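# Stack the orange-labelled carton onto the other carton

## Task

Set the carton bearing the orange label on top of the second carton, lying flat and with the same face upward as it had initially; no part of it may overhang the lower carton's edge by more than 1 cm.

## Robot and tools

Robot: two arms, left_arm and right_arm, each ending in an identical five-finger right hand (the hands are not mirrored, so every hand number and axis means the same on both). Bases in the scene frame: left_arm at (+0.019, +0.624, 0) m, right_arm at (+0.055, -0.645, 0) m, each turned slightly about z.

Frames. Scene frame: origin at table-top height halfway between the nominal bases, +z up, +x out across the table, left_arm on the +y side. Fixed cameras and the table use it. Each arm reports its hand position, orientation (quat_wxyz) and velocities in its own base frame. Commanded offsets are expressed along the axes of that arm's current Hand target. The hand point sits 0.05 m in front of the palm and 0.15 m out from the wrist flange; its +z runs along the straight fingers, +y out of the palm, +x across the palm away from the thumb. Straight fingers extend 0.06-0.07 m past the point. A bracket on the little-finger side and the wrist itself (hanging up to 0.13 m below the point palm down) can strike things.

The row. Every motion command is a row of 28 numbers, each in [-1, 1], covering both arms even if one stays still: left dx, dy, dz, rx, ry, rz, then left little, ring, middle, index, thumb_bend, thumb_turn, force_limit, speed; then the same 14 for the right arm. dx..rz are an offset (not a pose) from the Hand target as it stood when the action or move began, along that target's axes; 1.0 equals 0.6 m for dx/dy/dz and 180 degrees for the rotation vector rx/ry/rz. Zeros on all six re-command the present Hand target. Orientation is clipped each step to 32 degrees from the measured one. Finger values are absolute targets: -1 open/straight, +1 curled; thumb_bend -1 straight to +1 bent; thumb_turn -1 beside the palm to +1 opposite the fingers. force_limit maps -1..+1 to about 0..10 N at the fingertip (0..15 N for the two thumb motors); speed rises from near zero at -1 to full at +0.48 and above. No value means 'unchanged': to keep a hand as is, resend the eight numbers of its last executed row (or, before any, its hand_measured six plus hand_force_limit and hand_speed). With the thumb turned fully in, the hand can wrap objects about 0.035-0.065 m thick. For a soft grip close with speed -0.94 or lower.

Tools.
execute_actions(actions, cameras): actions is a list of actions; each action is up to 15 rows, one per 1/30 s step, with the final row held if fewer are given. Every row in an action counts from the same starting Hand target. An empty list returns images from all cameras.
move(target, speed, blend, stop_force, zero, blocking, cameras): straight-line path toward one 28-number row, or a list of up to 15 rows all offset from the same starting Hand targets. speed in m/s, 0.002-3.2, default 0.25 (turns up to twice that in rad/s), one value or one per target. blend in metres rounds corners in a list (0 = stop at each). stop_force in N, 4-120, ends an arm's path when the wrist sensor feels that much push against its motion; avoid it when the hand rotates, or when backing away from a contact. zero (default true) re-zeroes before the move; blocking=false returns early but cannot combine with stop_force. Paths do not avoid obstacles or the other arm; steer around each arm's own base. Result adds a 'move:' line: done, off_target, moving, held or fault, plus limits=paced (pose clipped) or limits=held (steps withheld).
wait(seconds 0-10, cameras): lets time pass with commands held.
stop(cameras): brakes a running move.
zoom_image(camera, region [x0, y0, x1, y1] in pixels, at most 504 wide and high): enlarges part of the latest image. Cameras: cam_head_left, cam_head_right, cam_high, cam_low, cam_left_wrist, cam_right_wrist, all 896x504.
show_instructions(): shows the reference image.
zero_wrist_force(arm): tares that arm's wrist sensor.
finished_scene(scene 1 optional): ends the scene irreversibly; the stack must then stand on its own.

Results. Each arm shows end_effector_position (m), quat_wxyz, velocities, Hand target (next offsets start here; the hand often rests a bit short of it), joint positions and torques, Wrist force/torque along the hand axes plus the peak since last shown, and per hand hand_measured, hand_stopped_by (moving, target, force, stalled, fault) and hand_load_n (positive when pushed open). A grip that slips shows only as hand_load_n dropping near 0. Reported positions can be off by a few centimetres.

Avoid. An arm is stiff: aiming even slightly beyond a firm contact can trigger a fault stop (contact torque at a joint limit, or about 150 N on the arm), which freezes it for 10 s; move slowly near contacts. Joint torque limits: 293 N m shoulders, 133 N m elbow, 48 N m each wrist joint. Never let the arms or hands press or close on each other. Motors reaching 85 °C brake the arm; avoid long stretched holds or pushing at unreachable poses. Do not drop the carton, release it while moving, slam it, or let anything leave the table, which fails the task. Loose objects may occasionally get nudged, so recheck with cameras before finishing.

Each tool is called as a command line: name --argument value for each argument, lists and objects as JSON in quotes; but a table of rows of numbers goes row by row, as --pt "numbers of a row", without its own name.

Reference images:

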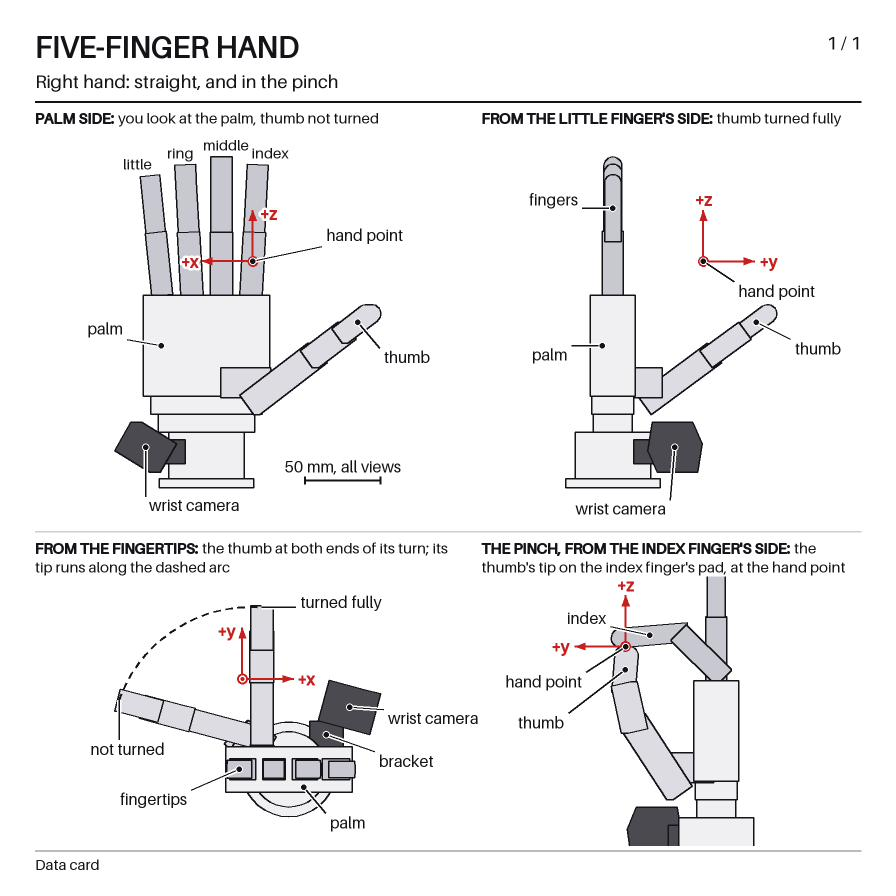

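## Session

execute_actions --actions '[]'

Scene clock: 0.00 s.
left_arm: end_effector_position=(+0.3794, -0.6094, +0.2037) hand_measured=(-1.000, -1.000, -1.000, -1.000, -1.000, -1.000) hand_load_n=(+0.0, +0.5, +0.0, +0.0, +0.0, +0.0) hand_stopped_by=(target, target, target, target, target, target) hand_force_limit=0.00 hand_speed=-0.80 end_effector_quat_wxyz=(+0.287, +0.044, +0.871, -0.396) | right_arm: end_effector_position=(+0.7446, +0.1559, +0.3037) hand_measured=(-1.000, -1.000, -1.000, -1.000, -1.000, -1.000) hand_load_n=(+0.0, +0.0, +0.0, +0.0, +0.0, +0.0) hand_stopped_by=(target, target, target, target, target, target) hand_force_limit=0.00 hand_speed=-0.80 end_effector_quat_wxyz=(-0.536, +0.450, +0.694, +0.170)
Joint positions: left_arm=[-1.492 -1.446 2.048 0.004 1.151 -2.74] | right_arm=[-0.269 -0.848 1.409 2.131 1.006 -1.048]
Joint velocities: within noise
Joint torques (N m): no reading
Motor temperatures (°C): left_arm=[28 33 24 33 32 37] | right_arm=[25 32 28 32 28 33]
Wrist force (N): no reading
Wrist torque (N m): no reading
Wrist force, peak (N): no reading
Hand target: left_arm +0.3794, -0.6094, +0.2037; +0.287, +0.044, +0.871, -0.396 | right_arm +0.7446, +0.1559, +0.3037; -0.536, +0.450, +0.694, +0.170

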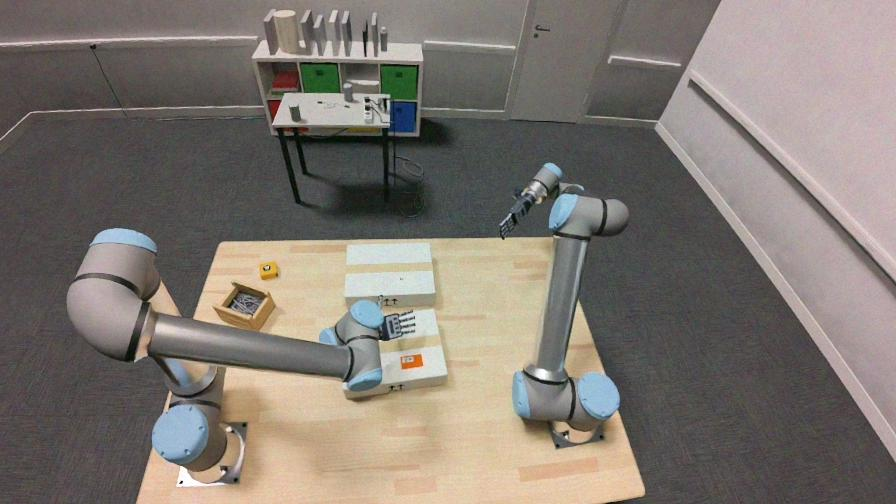

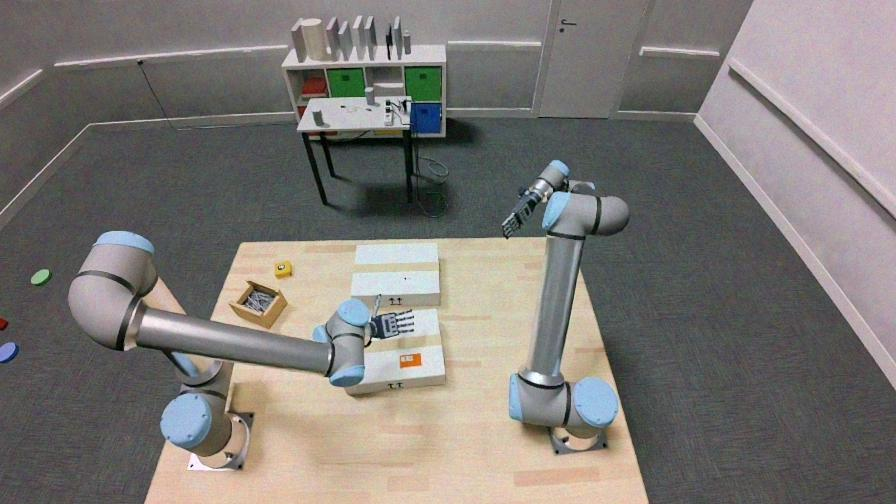

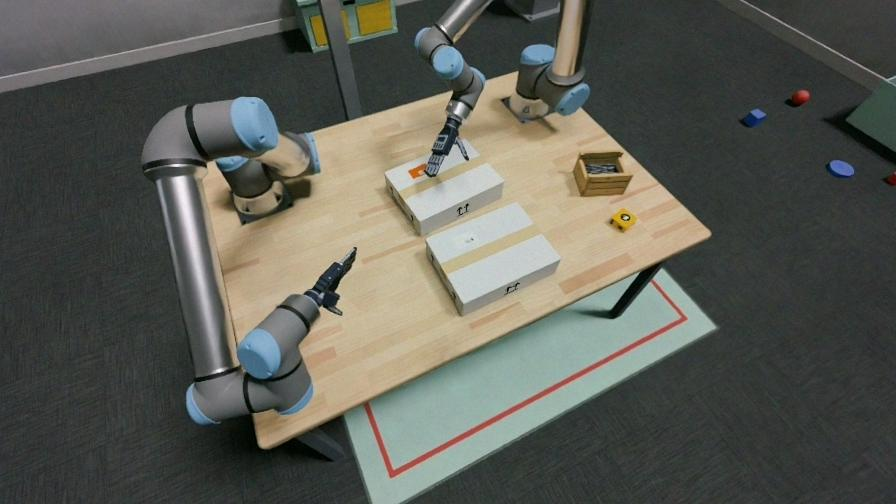

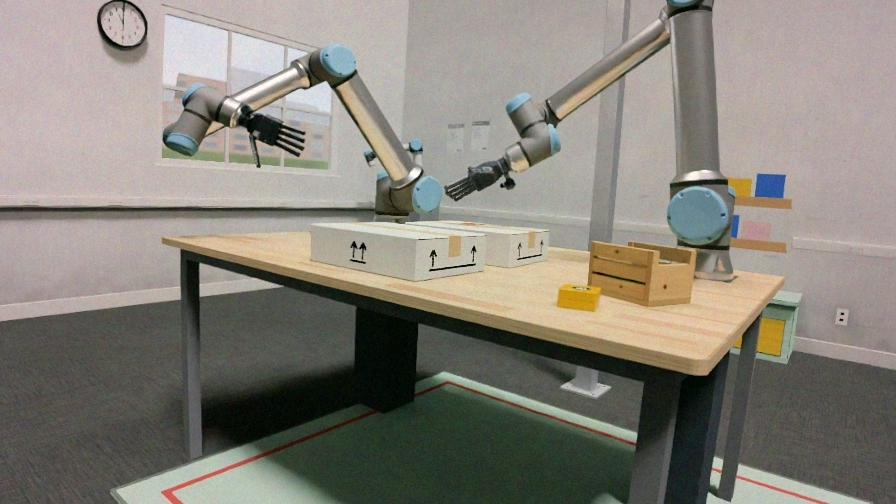

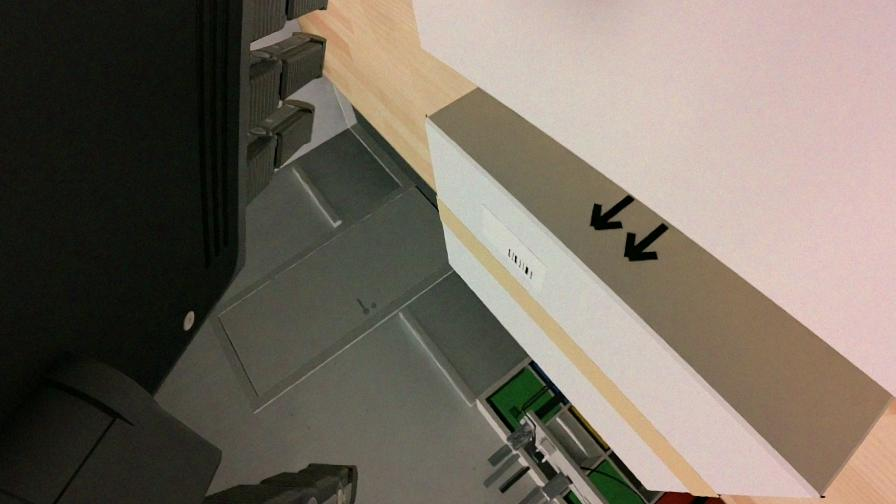

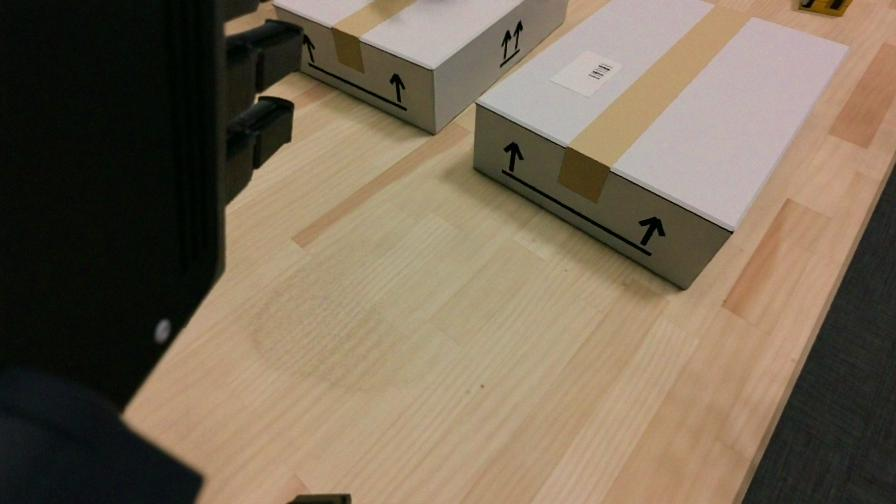

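zoom_image --camera "cam_high" --region '[360, 120, 600, 330]'

zoom_image --camera "cam_head_left" --region '[310, 220, 480, 410]'

zoom_image --camera "cam_head_right" --region '[310, 220, 480, 410]'

zoom_image --camera "cam_low" --region '[290, 190, 570, 310]'

Scaled by 2.100 from the camera's 896x504 image, which has a finer 1280x720 frame.

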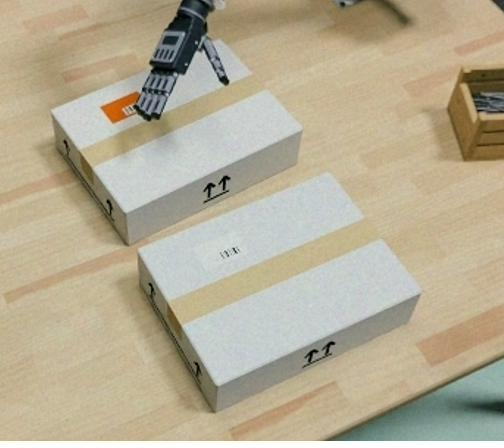

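Scaled by 2.653 from the camera's 896x504 image, which has a finer 1280x720 frame.

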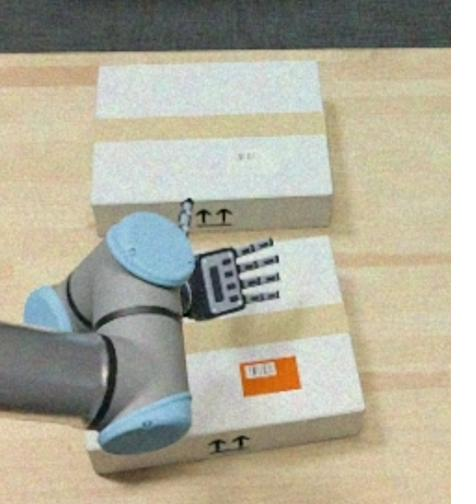

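Scaled by 2.653 from the camera's 896x504 image, which has a finer 1280x720 frame.

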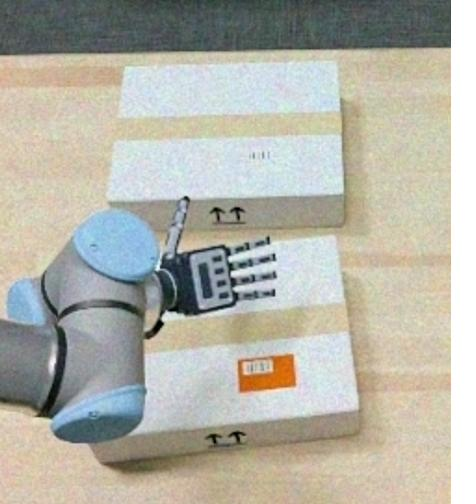

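Scaled by 1.800 from the camera's 896x504 image, which has a finer 1280x720 frame.

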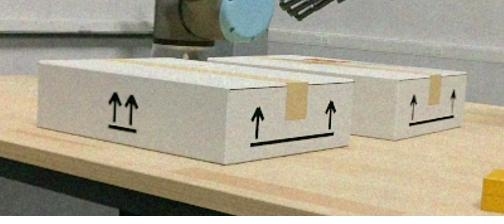

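move --target '[-0.0485,0.2655,-0.5007,-0.2717,0.1799,-0.0538,1,1,1,1,-1,-1,0,0,0.0712,-0.4427,0.6223,-0.4159,-0.1421,0.5344,1,1,1,1,-1,-1,0,0]' --speed 0.3 --cameras '["all"]'

Scene clock: 74.23 s.
left_arm: end_effector_position=(+0.3123, -0.2813, +0.2696) hand_measured=(+1.000, +1.000, +1.000, +1.000, -1.000, -1.000) hand_load_n=(+0.0, +0.0, +0.0, +0.0, +0.0, +0.0) hand_stopped_by=(target, target, target, target, target, target) hand_force_limit=0.00 hand_speed=0.00 end_effector_quat_wxyz=(+0.000, -0.042, +0.999, +0.000) | right_arm: end_effector_position=(+0.3090, +0.3004, +0.2705) hand_measured=(+1.000, +1.000, +1.000, +1.000, -1.000, -1.000) hand_load_n=(+0.0, +0.0, +0.0, +0.0, +0.0, +0.0) hand_stopped_by=(target, target, target, target, target, target) hand_force_limit=0.00 hand_speed=0.00 end_effector_quat_wxyz=(+0.000, +1.000, +0.022, +0.000)
Joint positions: left_arm=[-1.276 -1.536 2.001 1.105 1.571 -2.931] | right_arm=[0.461 -1.456 1.913 1.115 1.571 1.988]
Joint torques (N m): left_arm=[-8.78 -37.58 -42.96 3.33 -2.54 -3.07] | right_arm=[4.57 -46.19 -35.4 1.69 -0.4 1.45]
Wrist force (N): left_arm=[-0.3 0.4 0.0] | right_arm=[-0.2 0.1 0.8]
Wrist torque (N m): left_arm=[0.02 0.07 -0.26] | right_arm=[0.09 -0.07 -0.08]
Wrist force, peak (N): left_arm=[0.1 0.3 1.1] | right_arm=[-1.7 0.6 0.8]
Hand target: left_arm +0.3123, -0.2814, +0.2697; +0.000, -0.042, +0.999, +0.000 | right_arm +0.3089, +0.3004, +0.2705; +0.000, +1.000, +0.022, +0.000
Off the commanded pose: left_arm 0.000 m, 0 deg | right_arm 0.000 m, 0 deg.
move: done
camera_calibration:
cam_left_wrist: T_world_to_cam=[[-0.347324, 0.937461, -0.023079, 0.378955], [0.775298, 0.300914, 0.555305, -0.314309], [0.527521, 0.174977, -0.831327, 0.226659], [0, 0, 0, 1]] pos_world=[0.255736, -0.300335, 0.371711]
cam_right_wrist: T_world_to_cam=[[0.30093, -0.953312, 0.0252404, 0.183742], [-0.803086, -0.239058, 0.545806, 0.164031], [-0.51429, -0.18452, -0.837531, 0.558473], [0, 0, 0, 1]] pos_world=[0.363655, 0.317426, 0.373571]

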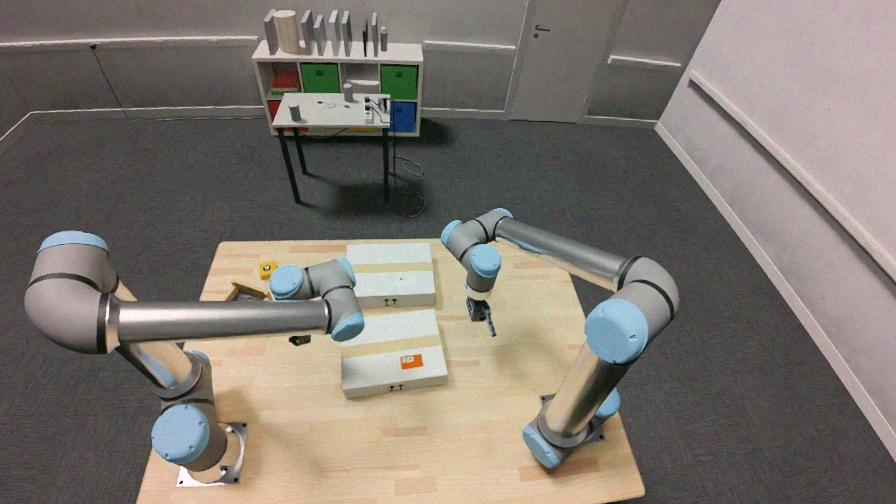

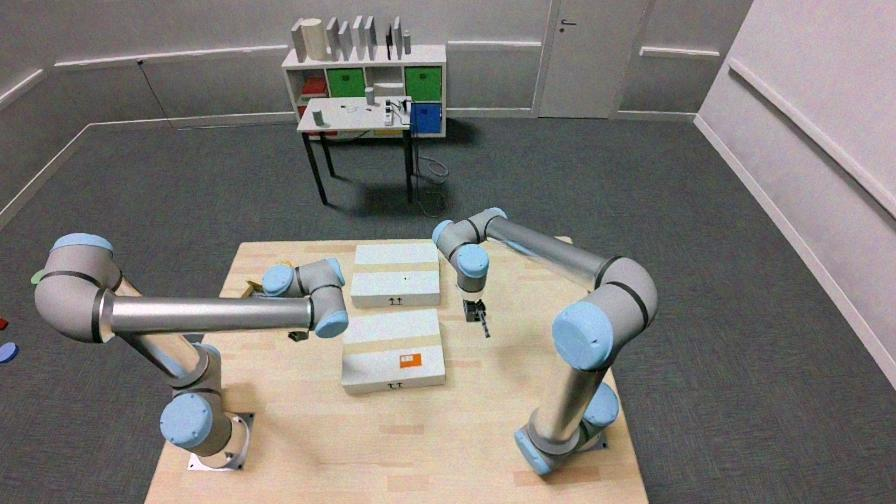

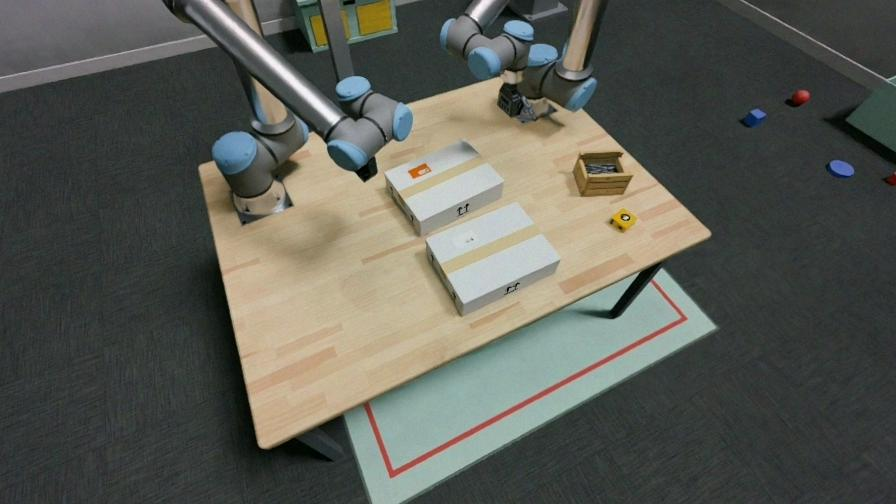

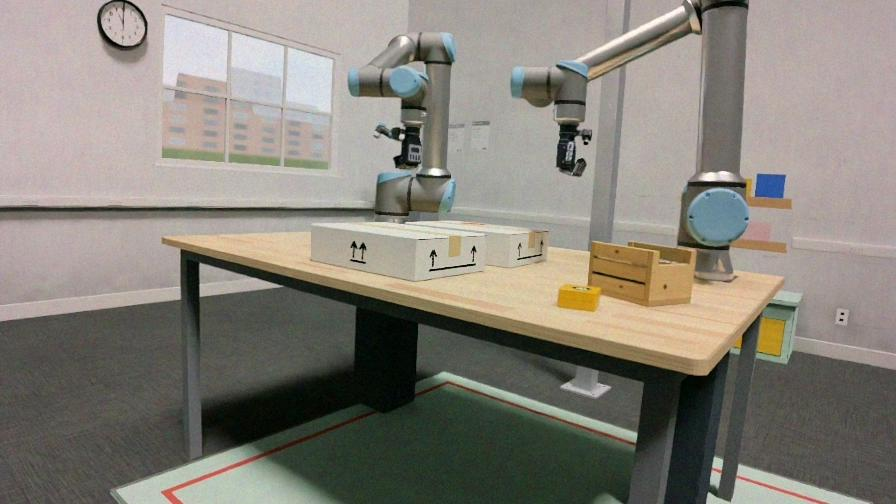

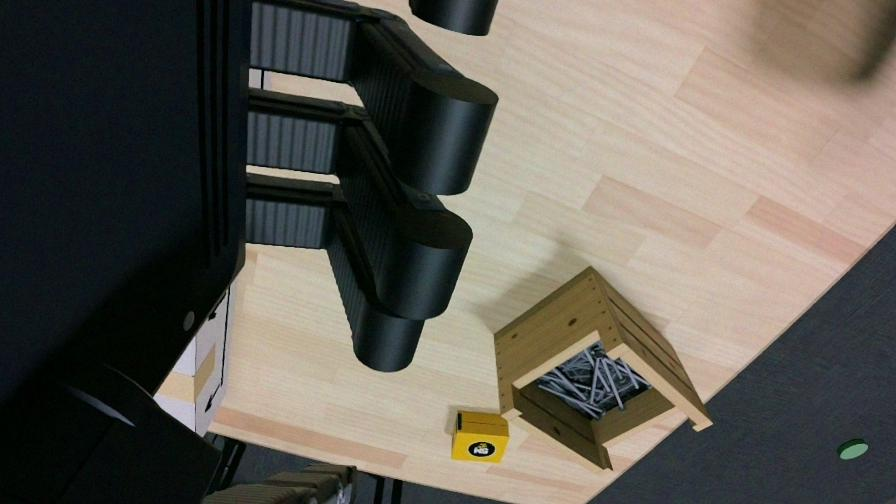

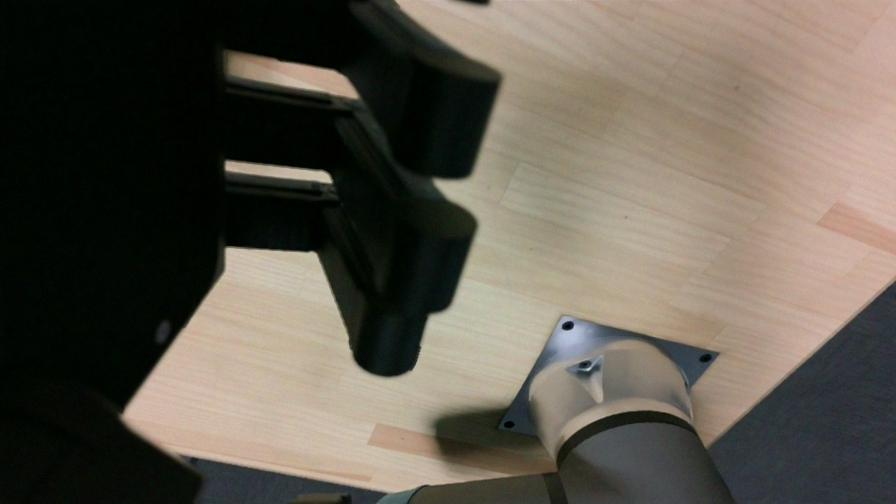

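zoom_image --camera "cam_high" --region '[370, 120, 580, 330]'

zoom_image --camera "cam_head_left" --region '[330, 230, 460, 410]'

zoom_image --camera "cam_high" --region '[480, 60, 560, 140]'

zoom_image --camera "cam_low" --region '[360, 80, 600, 190]'

Scaled by 2.400 from the camera's 896x504 image, which has a finer 1280x720 frame.

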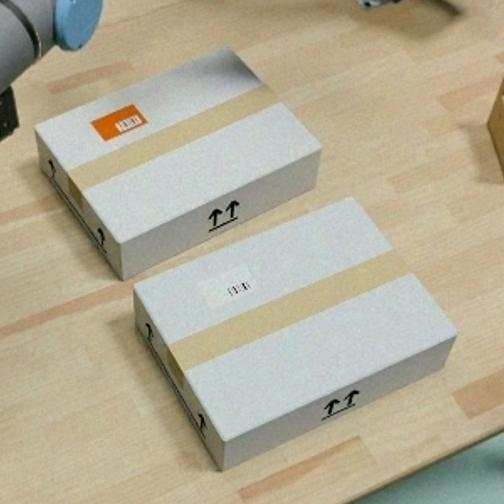

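Scaled by 2.800 from the camera's 896x504 image, which has a finer 1280x720 frame.

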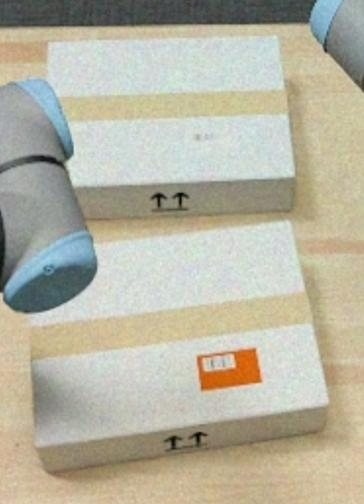

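Scaled by 6.300 from the camera's 896x504 image, which has a finer 1280x720 frame.

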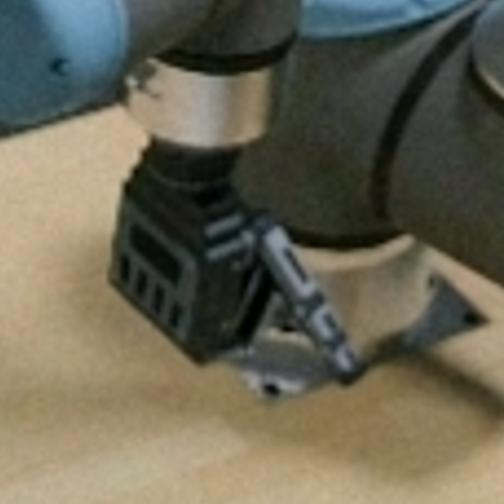

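Scaled by 2.100 from the camera's 896x504 image, which has a finer 1280x720 frame.

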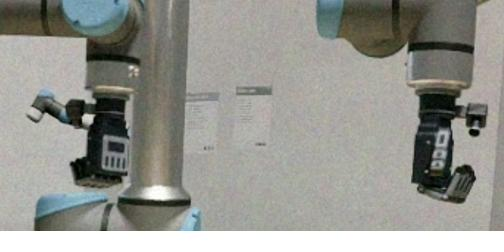

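move --target '[-0.0117,0,0.35,0,0,0,1,1,1,1,-1,-1,0,0,0.0117,0,0.35,0,0,0,1,1,1,1,-1,-1,0,0]' --speed 0.2 --stop_force 15 --cameras '["all"]'

Scene clock: 95.33 s.
left_arm: end_effector_position=(+0.3194, -0.2809, +0.0597) hand_measured=(+1.000, +1.000, +1.000, +1.000, -1.000, -1.000) hand_load_n=(+0.5, +0.0, +0.0, +0.0, +0.0, +0.0) hand_stopped_by=(target, target, target, target, target, target) hand_force_limit=0.00 hand_speed=0.00 end_effector_quat_wxyz=(+0.000, -0.042, +0.999, +0.000) | right_arm: end_effector_position=(+0.3158, +0.3006, +0.0605) hand_measured=(+1.000, +1.000, +1.000, +1.000, -1.000, -1.000) hand_load_n=(+0.0, +0.0, +0.0, +0.0, +0.0, +0.5) hand_stopped_by=(target, target, target, target, target, target) hand_force_limit=0.00 hand_speed=0.00 end_effector_quat_wxyz=(+0.000, +1.000, +0.022, +0.000)
Joint positions: left_arm=[-1.259 -1.284 2.166 0.688 1.571 -2.914] | right_arm=[0.455 -1.221 2.069 0.724 1.571 1.982]
Joint torques (N m): left_arm=[-7.56 -36 -35.74 1.57 -2.38 -2.55] | right_arm=[7.84 -41.91 -35.72 1.62 0.94 1.12]
Wrist force (N): left_arm=[-0.9 0.1 0.5] | right_arm=[0.1 0.3 0.8]
Wrist torque (N m): left_arm=[-0.02 0.14 -0.28] | right_arm=[0.06 -0.23 -0.03]
Wrist force, peak (N): left_arm=[-0.5 0.1 2.8] | right_arm=[-0.1 0.0 3.5]
Hand target: left_arm +0.3194, -0.2809, +0.0597; +0.000, -0.042, +0.999, +0.000 | right_arm +0.3158, +0.3006, +0.0605; +0.000, +1.000, +0.022, +0.000
Off the commanded pose: left_arm 0.000 m, 0 deg | right_arm 0.000 m, 0 deg.
move: done
camera_calibration:
cam_left_wrist: T_world_to_cam=[[-0.347429, 0.937417, -0.0233089, 0.376254], [0.775196, 0.301115, 0.555338, -0.20335], [0.527602, 0.174871, -0.831298, 0.0483736], [0, 0, 0, 1]] pos_world=[0.262836, -0.299935, 0.161911]
cam_right_wrist: T_world_to_cam=[[0.300775, -0.953358, 0.0253425, 0.187147], [-0.803142, -0.238875, 0.545803, 0.284099], [-0.514292, -0.184518, -0.83753, 0.386107], [0, 0, 0, 1]] pos_world=[0.370455, 0.317526, 0.163571]

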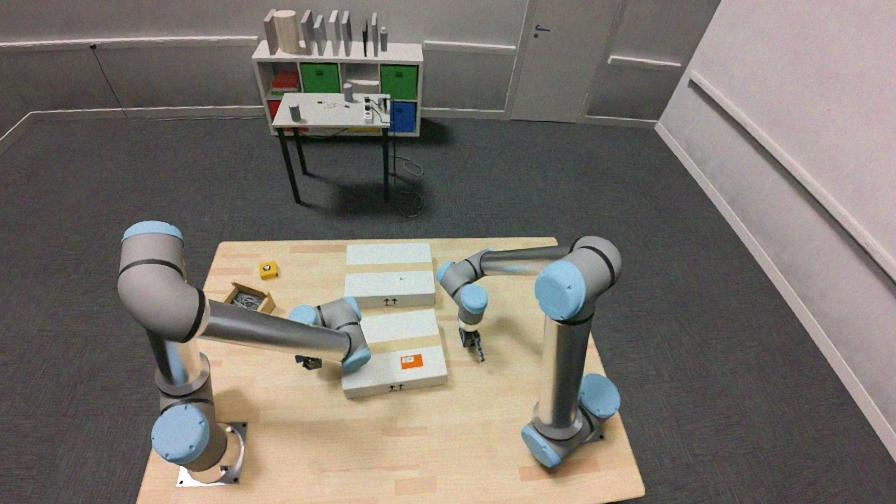

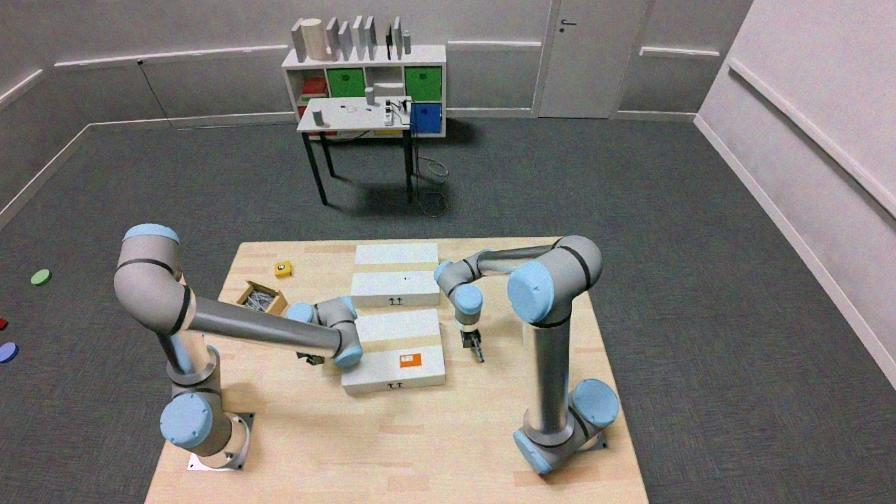

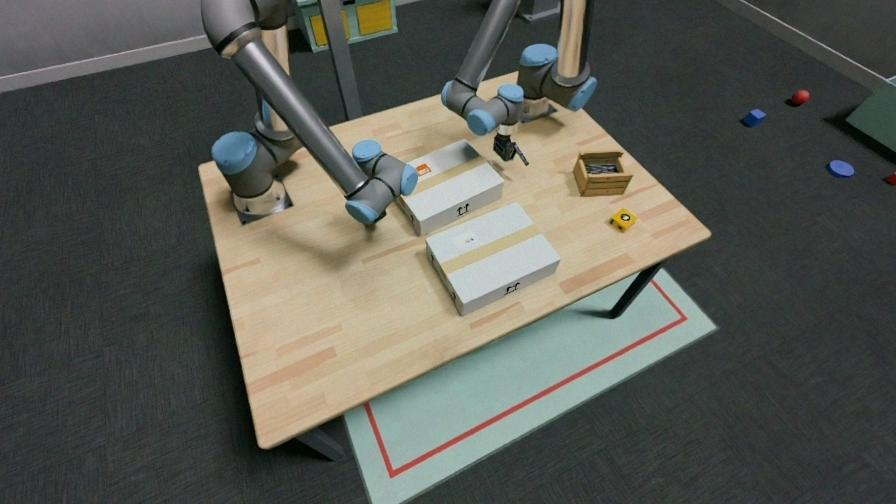

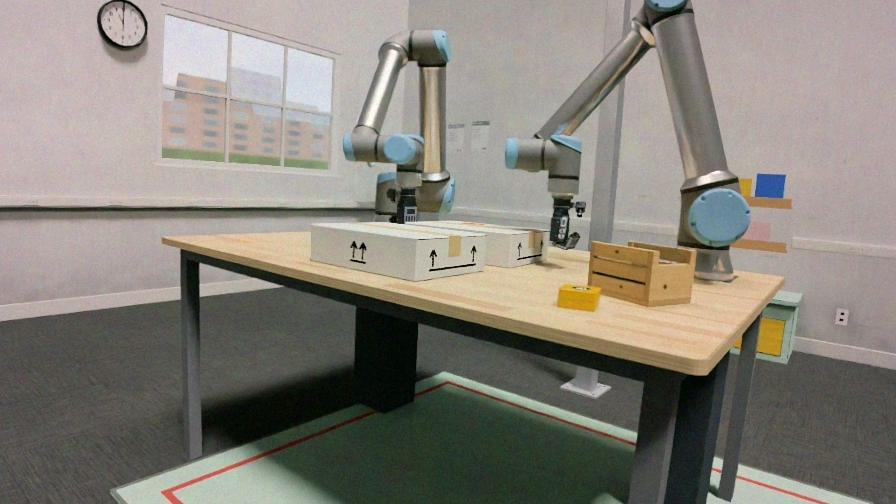

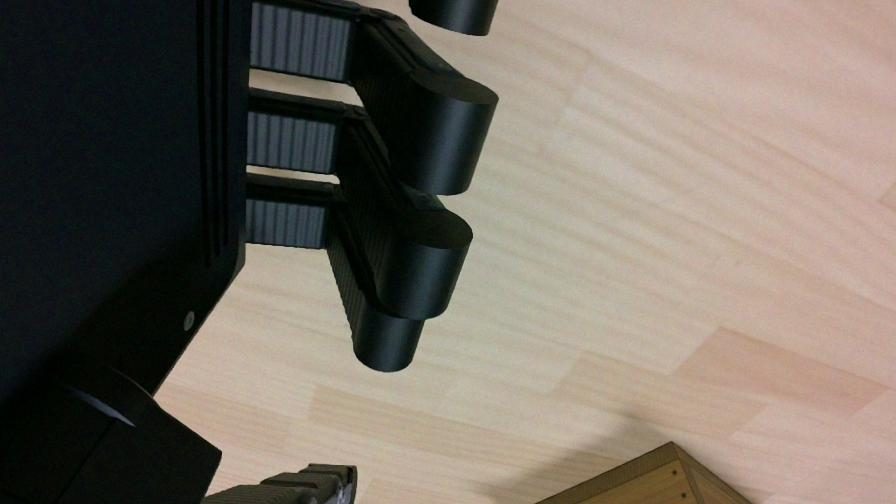

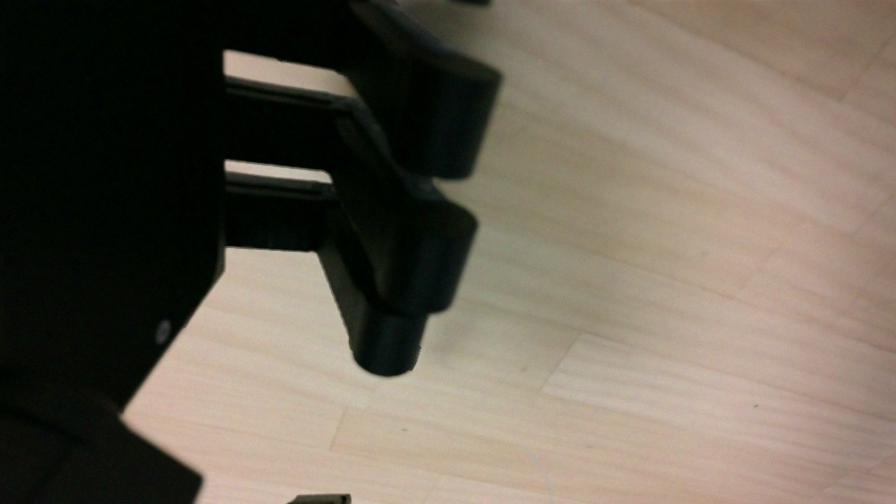

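zoom_image --camera "cam_low" --region '[490, 170, 620, 290]'

zoom_image --camera "cam_head_right" --region '[280, 280, 500, 400]'

zoom_image --camera "cam_head_left" --region '[280, 280, 500, 400]'

zoom_image --camera "cam_high" --region '[370, 100, 550, 230]'

Scaled by 3.877 from the camera's 896x504 image, which has a finer 1280x720 frame.

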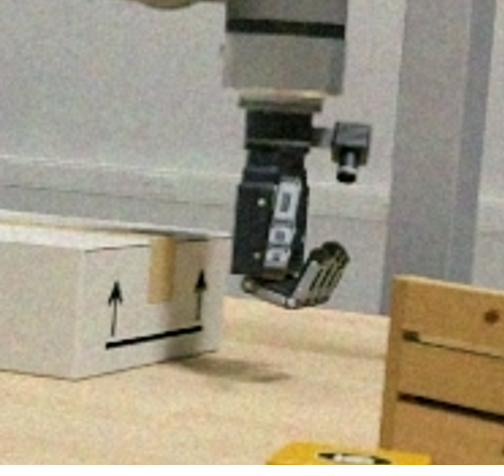

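Scaled by 2.291 from the camera's 896x504 image, which has a finer 1280x720 frame.

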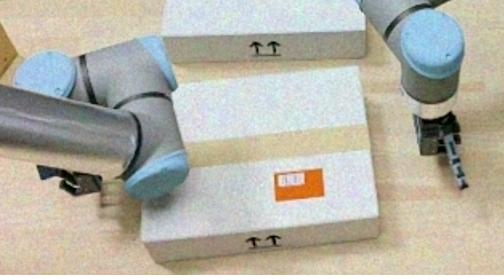

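Scaled by 2.291 from the camera's 896x504 image, which has a finer 1280x720 frame.

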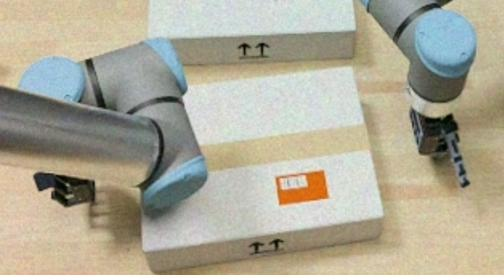

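Scaled by 2.800 from the camera's 896x504 image, which has a finer 1280x720 frame.

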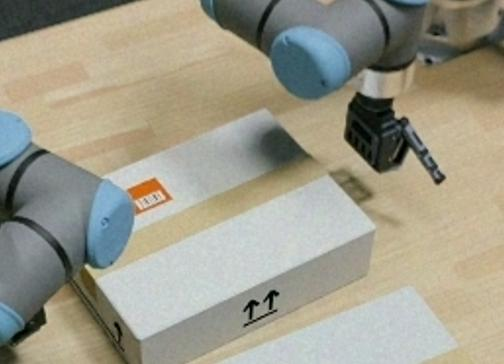

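zoom_image --camera "cam_high" --region '[480, 120, 540, 180]'

zoom_image --camera "cam_head_left" --region '[430, 300, 510, 380]'

Scaled by 8.400 from the camera's 896x504 image, which has a finer 1280x720 frame.

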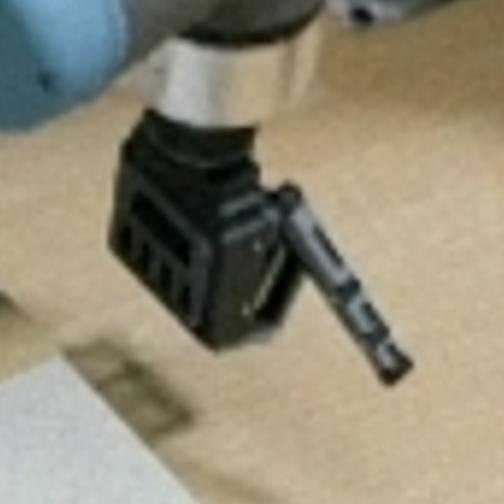

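Scaled by 6.300 from the camera's 896x504 image, which has a finer 1280x720 frame.

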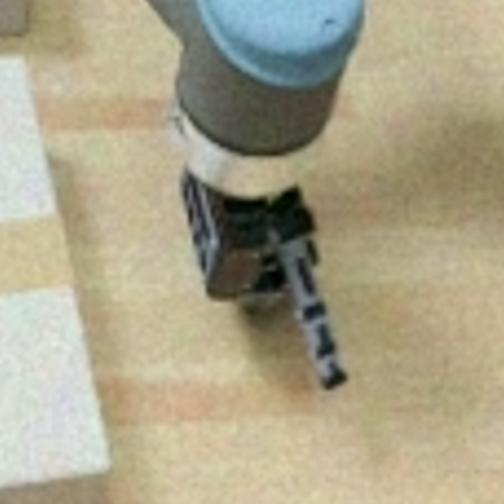

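move --target '[0,0,0.063,0,0,0,1,1,1,1,-1,-1,0,0,0,0,0.064,0,0,0,1,1,1,1,-1,-1,0,0]' --speed 0.05 --stop_force 8 --cameras '["cam_low", "cam_high", "cam_left_wrist"]'

zoom_image --camera "cam_low" --region '[490, 170, 620, 290]'

Scene clock: 120.17 s.
left_arm: end_effector_position=(+0.3194, -0.2810, +0.0219) hand_measured=(+1.000, +1.000, +1.000, +1.000, -1.000, -1.000) hand_load_n=(+0.0, +0.0, +0.0, +0.5, +0.0, +0.0) hand_stopped_by=(target, target, target, target, target, target) hand_force_limit=0.00 hand_speed=0.00 end_effector_quat_wxyz=(+0.000, -0.042, +0.999, +0.000) | right_arm: end_effector_position=(+0.3157, +0.3006, +0.0221) hand_measured=(+1.000, +1.000, +1.000, +1.000, -1.000, -1.000) hand_load_n=(+0.0, +0.0, +0.0, +0.0, +0.0, +0.0) hand_stopped_by=(target, target, target, target, target, target) hand_force_limit=0.00 hand_speed=0.00 end_effector_quat_wxyz=(+0.000, +1.000, +0.022, +0.000)
Joint positions: left_arm=[-1.259 -1.224 2.183 0.611 1.571 -2.914] | right_arm=[0.455 -1.165 2.085 0.652 1.571 1.982]
Joint torques (N m): left_arm=[7.38 -56.43 -32.51 5.8 -1.95 1.93] | right_arm=[-8.11 -61.52 -33.07 6.65 2.68 -1.24]
Wrist force (N): left_arm=[-0.3 -0.3 0.4] | right_arm=[0.4 0.1 1.0]
Wrist torque (N m): left_arm=[-0.06 0.09 -0.27] | right_arm=[0.00 -0.34 0.00]
Wrist force, peak (N): left_arm=[-1.4 0.2 0.2] | right_arm=[0.3 0.4 1.6]
Hand target: left_arm +0.3194, -0.2810, +0.0219; +0.000, -0.042, +0.999, +0.000 | right_arm +0.3157, +0.3006, +0.0221; +0.000, +1.000, +0.022, +0.000
Off the commanded pose: left_arm 0.000 m, 0 deg | right_arm 0.000 m, 0 deg.
move: done
camera_calibration:
cam_left_wrist: T_world_to_cam=[[-0.347429, 0.937417, -0.0233089, 0.375467], [0.775196, 0.301115, 0.555338, -0.182328], [0.527602, 0.174871, -0.831298, 0.016968], [0, 0, 0, 1]] pos_world=[0.262836, -0.300035, 0.124111]
Images, in order (width x height): cam_high 896x504, cam_low 896x504, cam_left_wrist 896x504.

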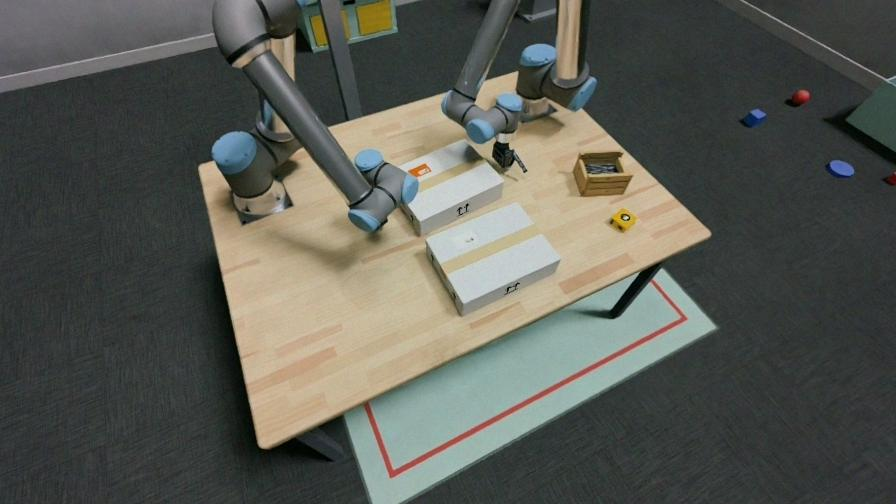

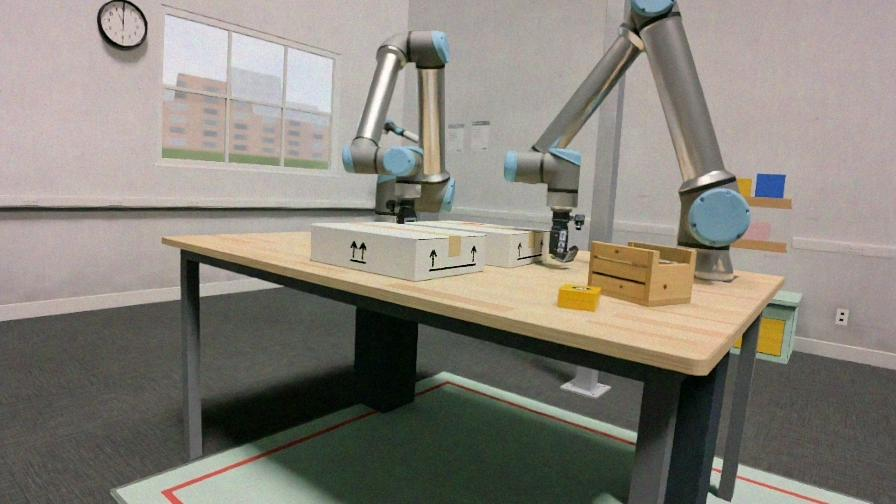

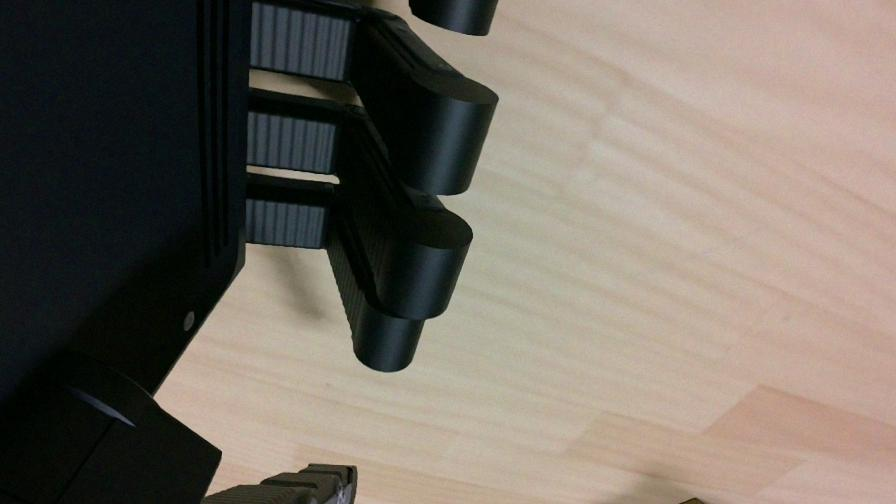

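Scaled by 3.877 from the camera's 896x504 image, which has a finer 1280x720 frame.

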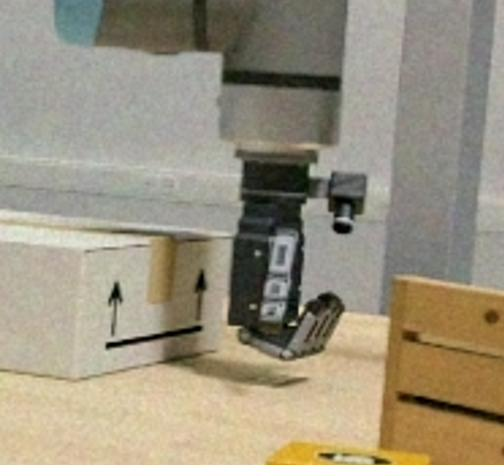

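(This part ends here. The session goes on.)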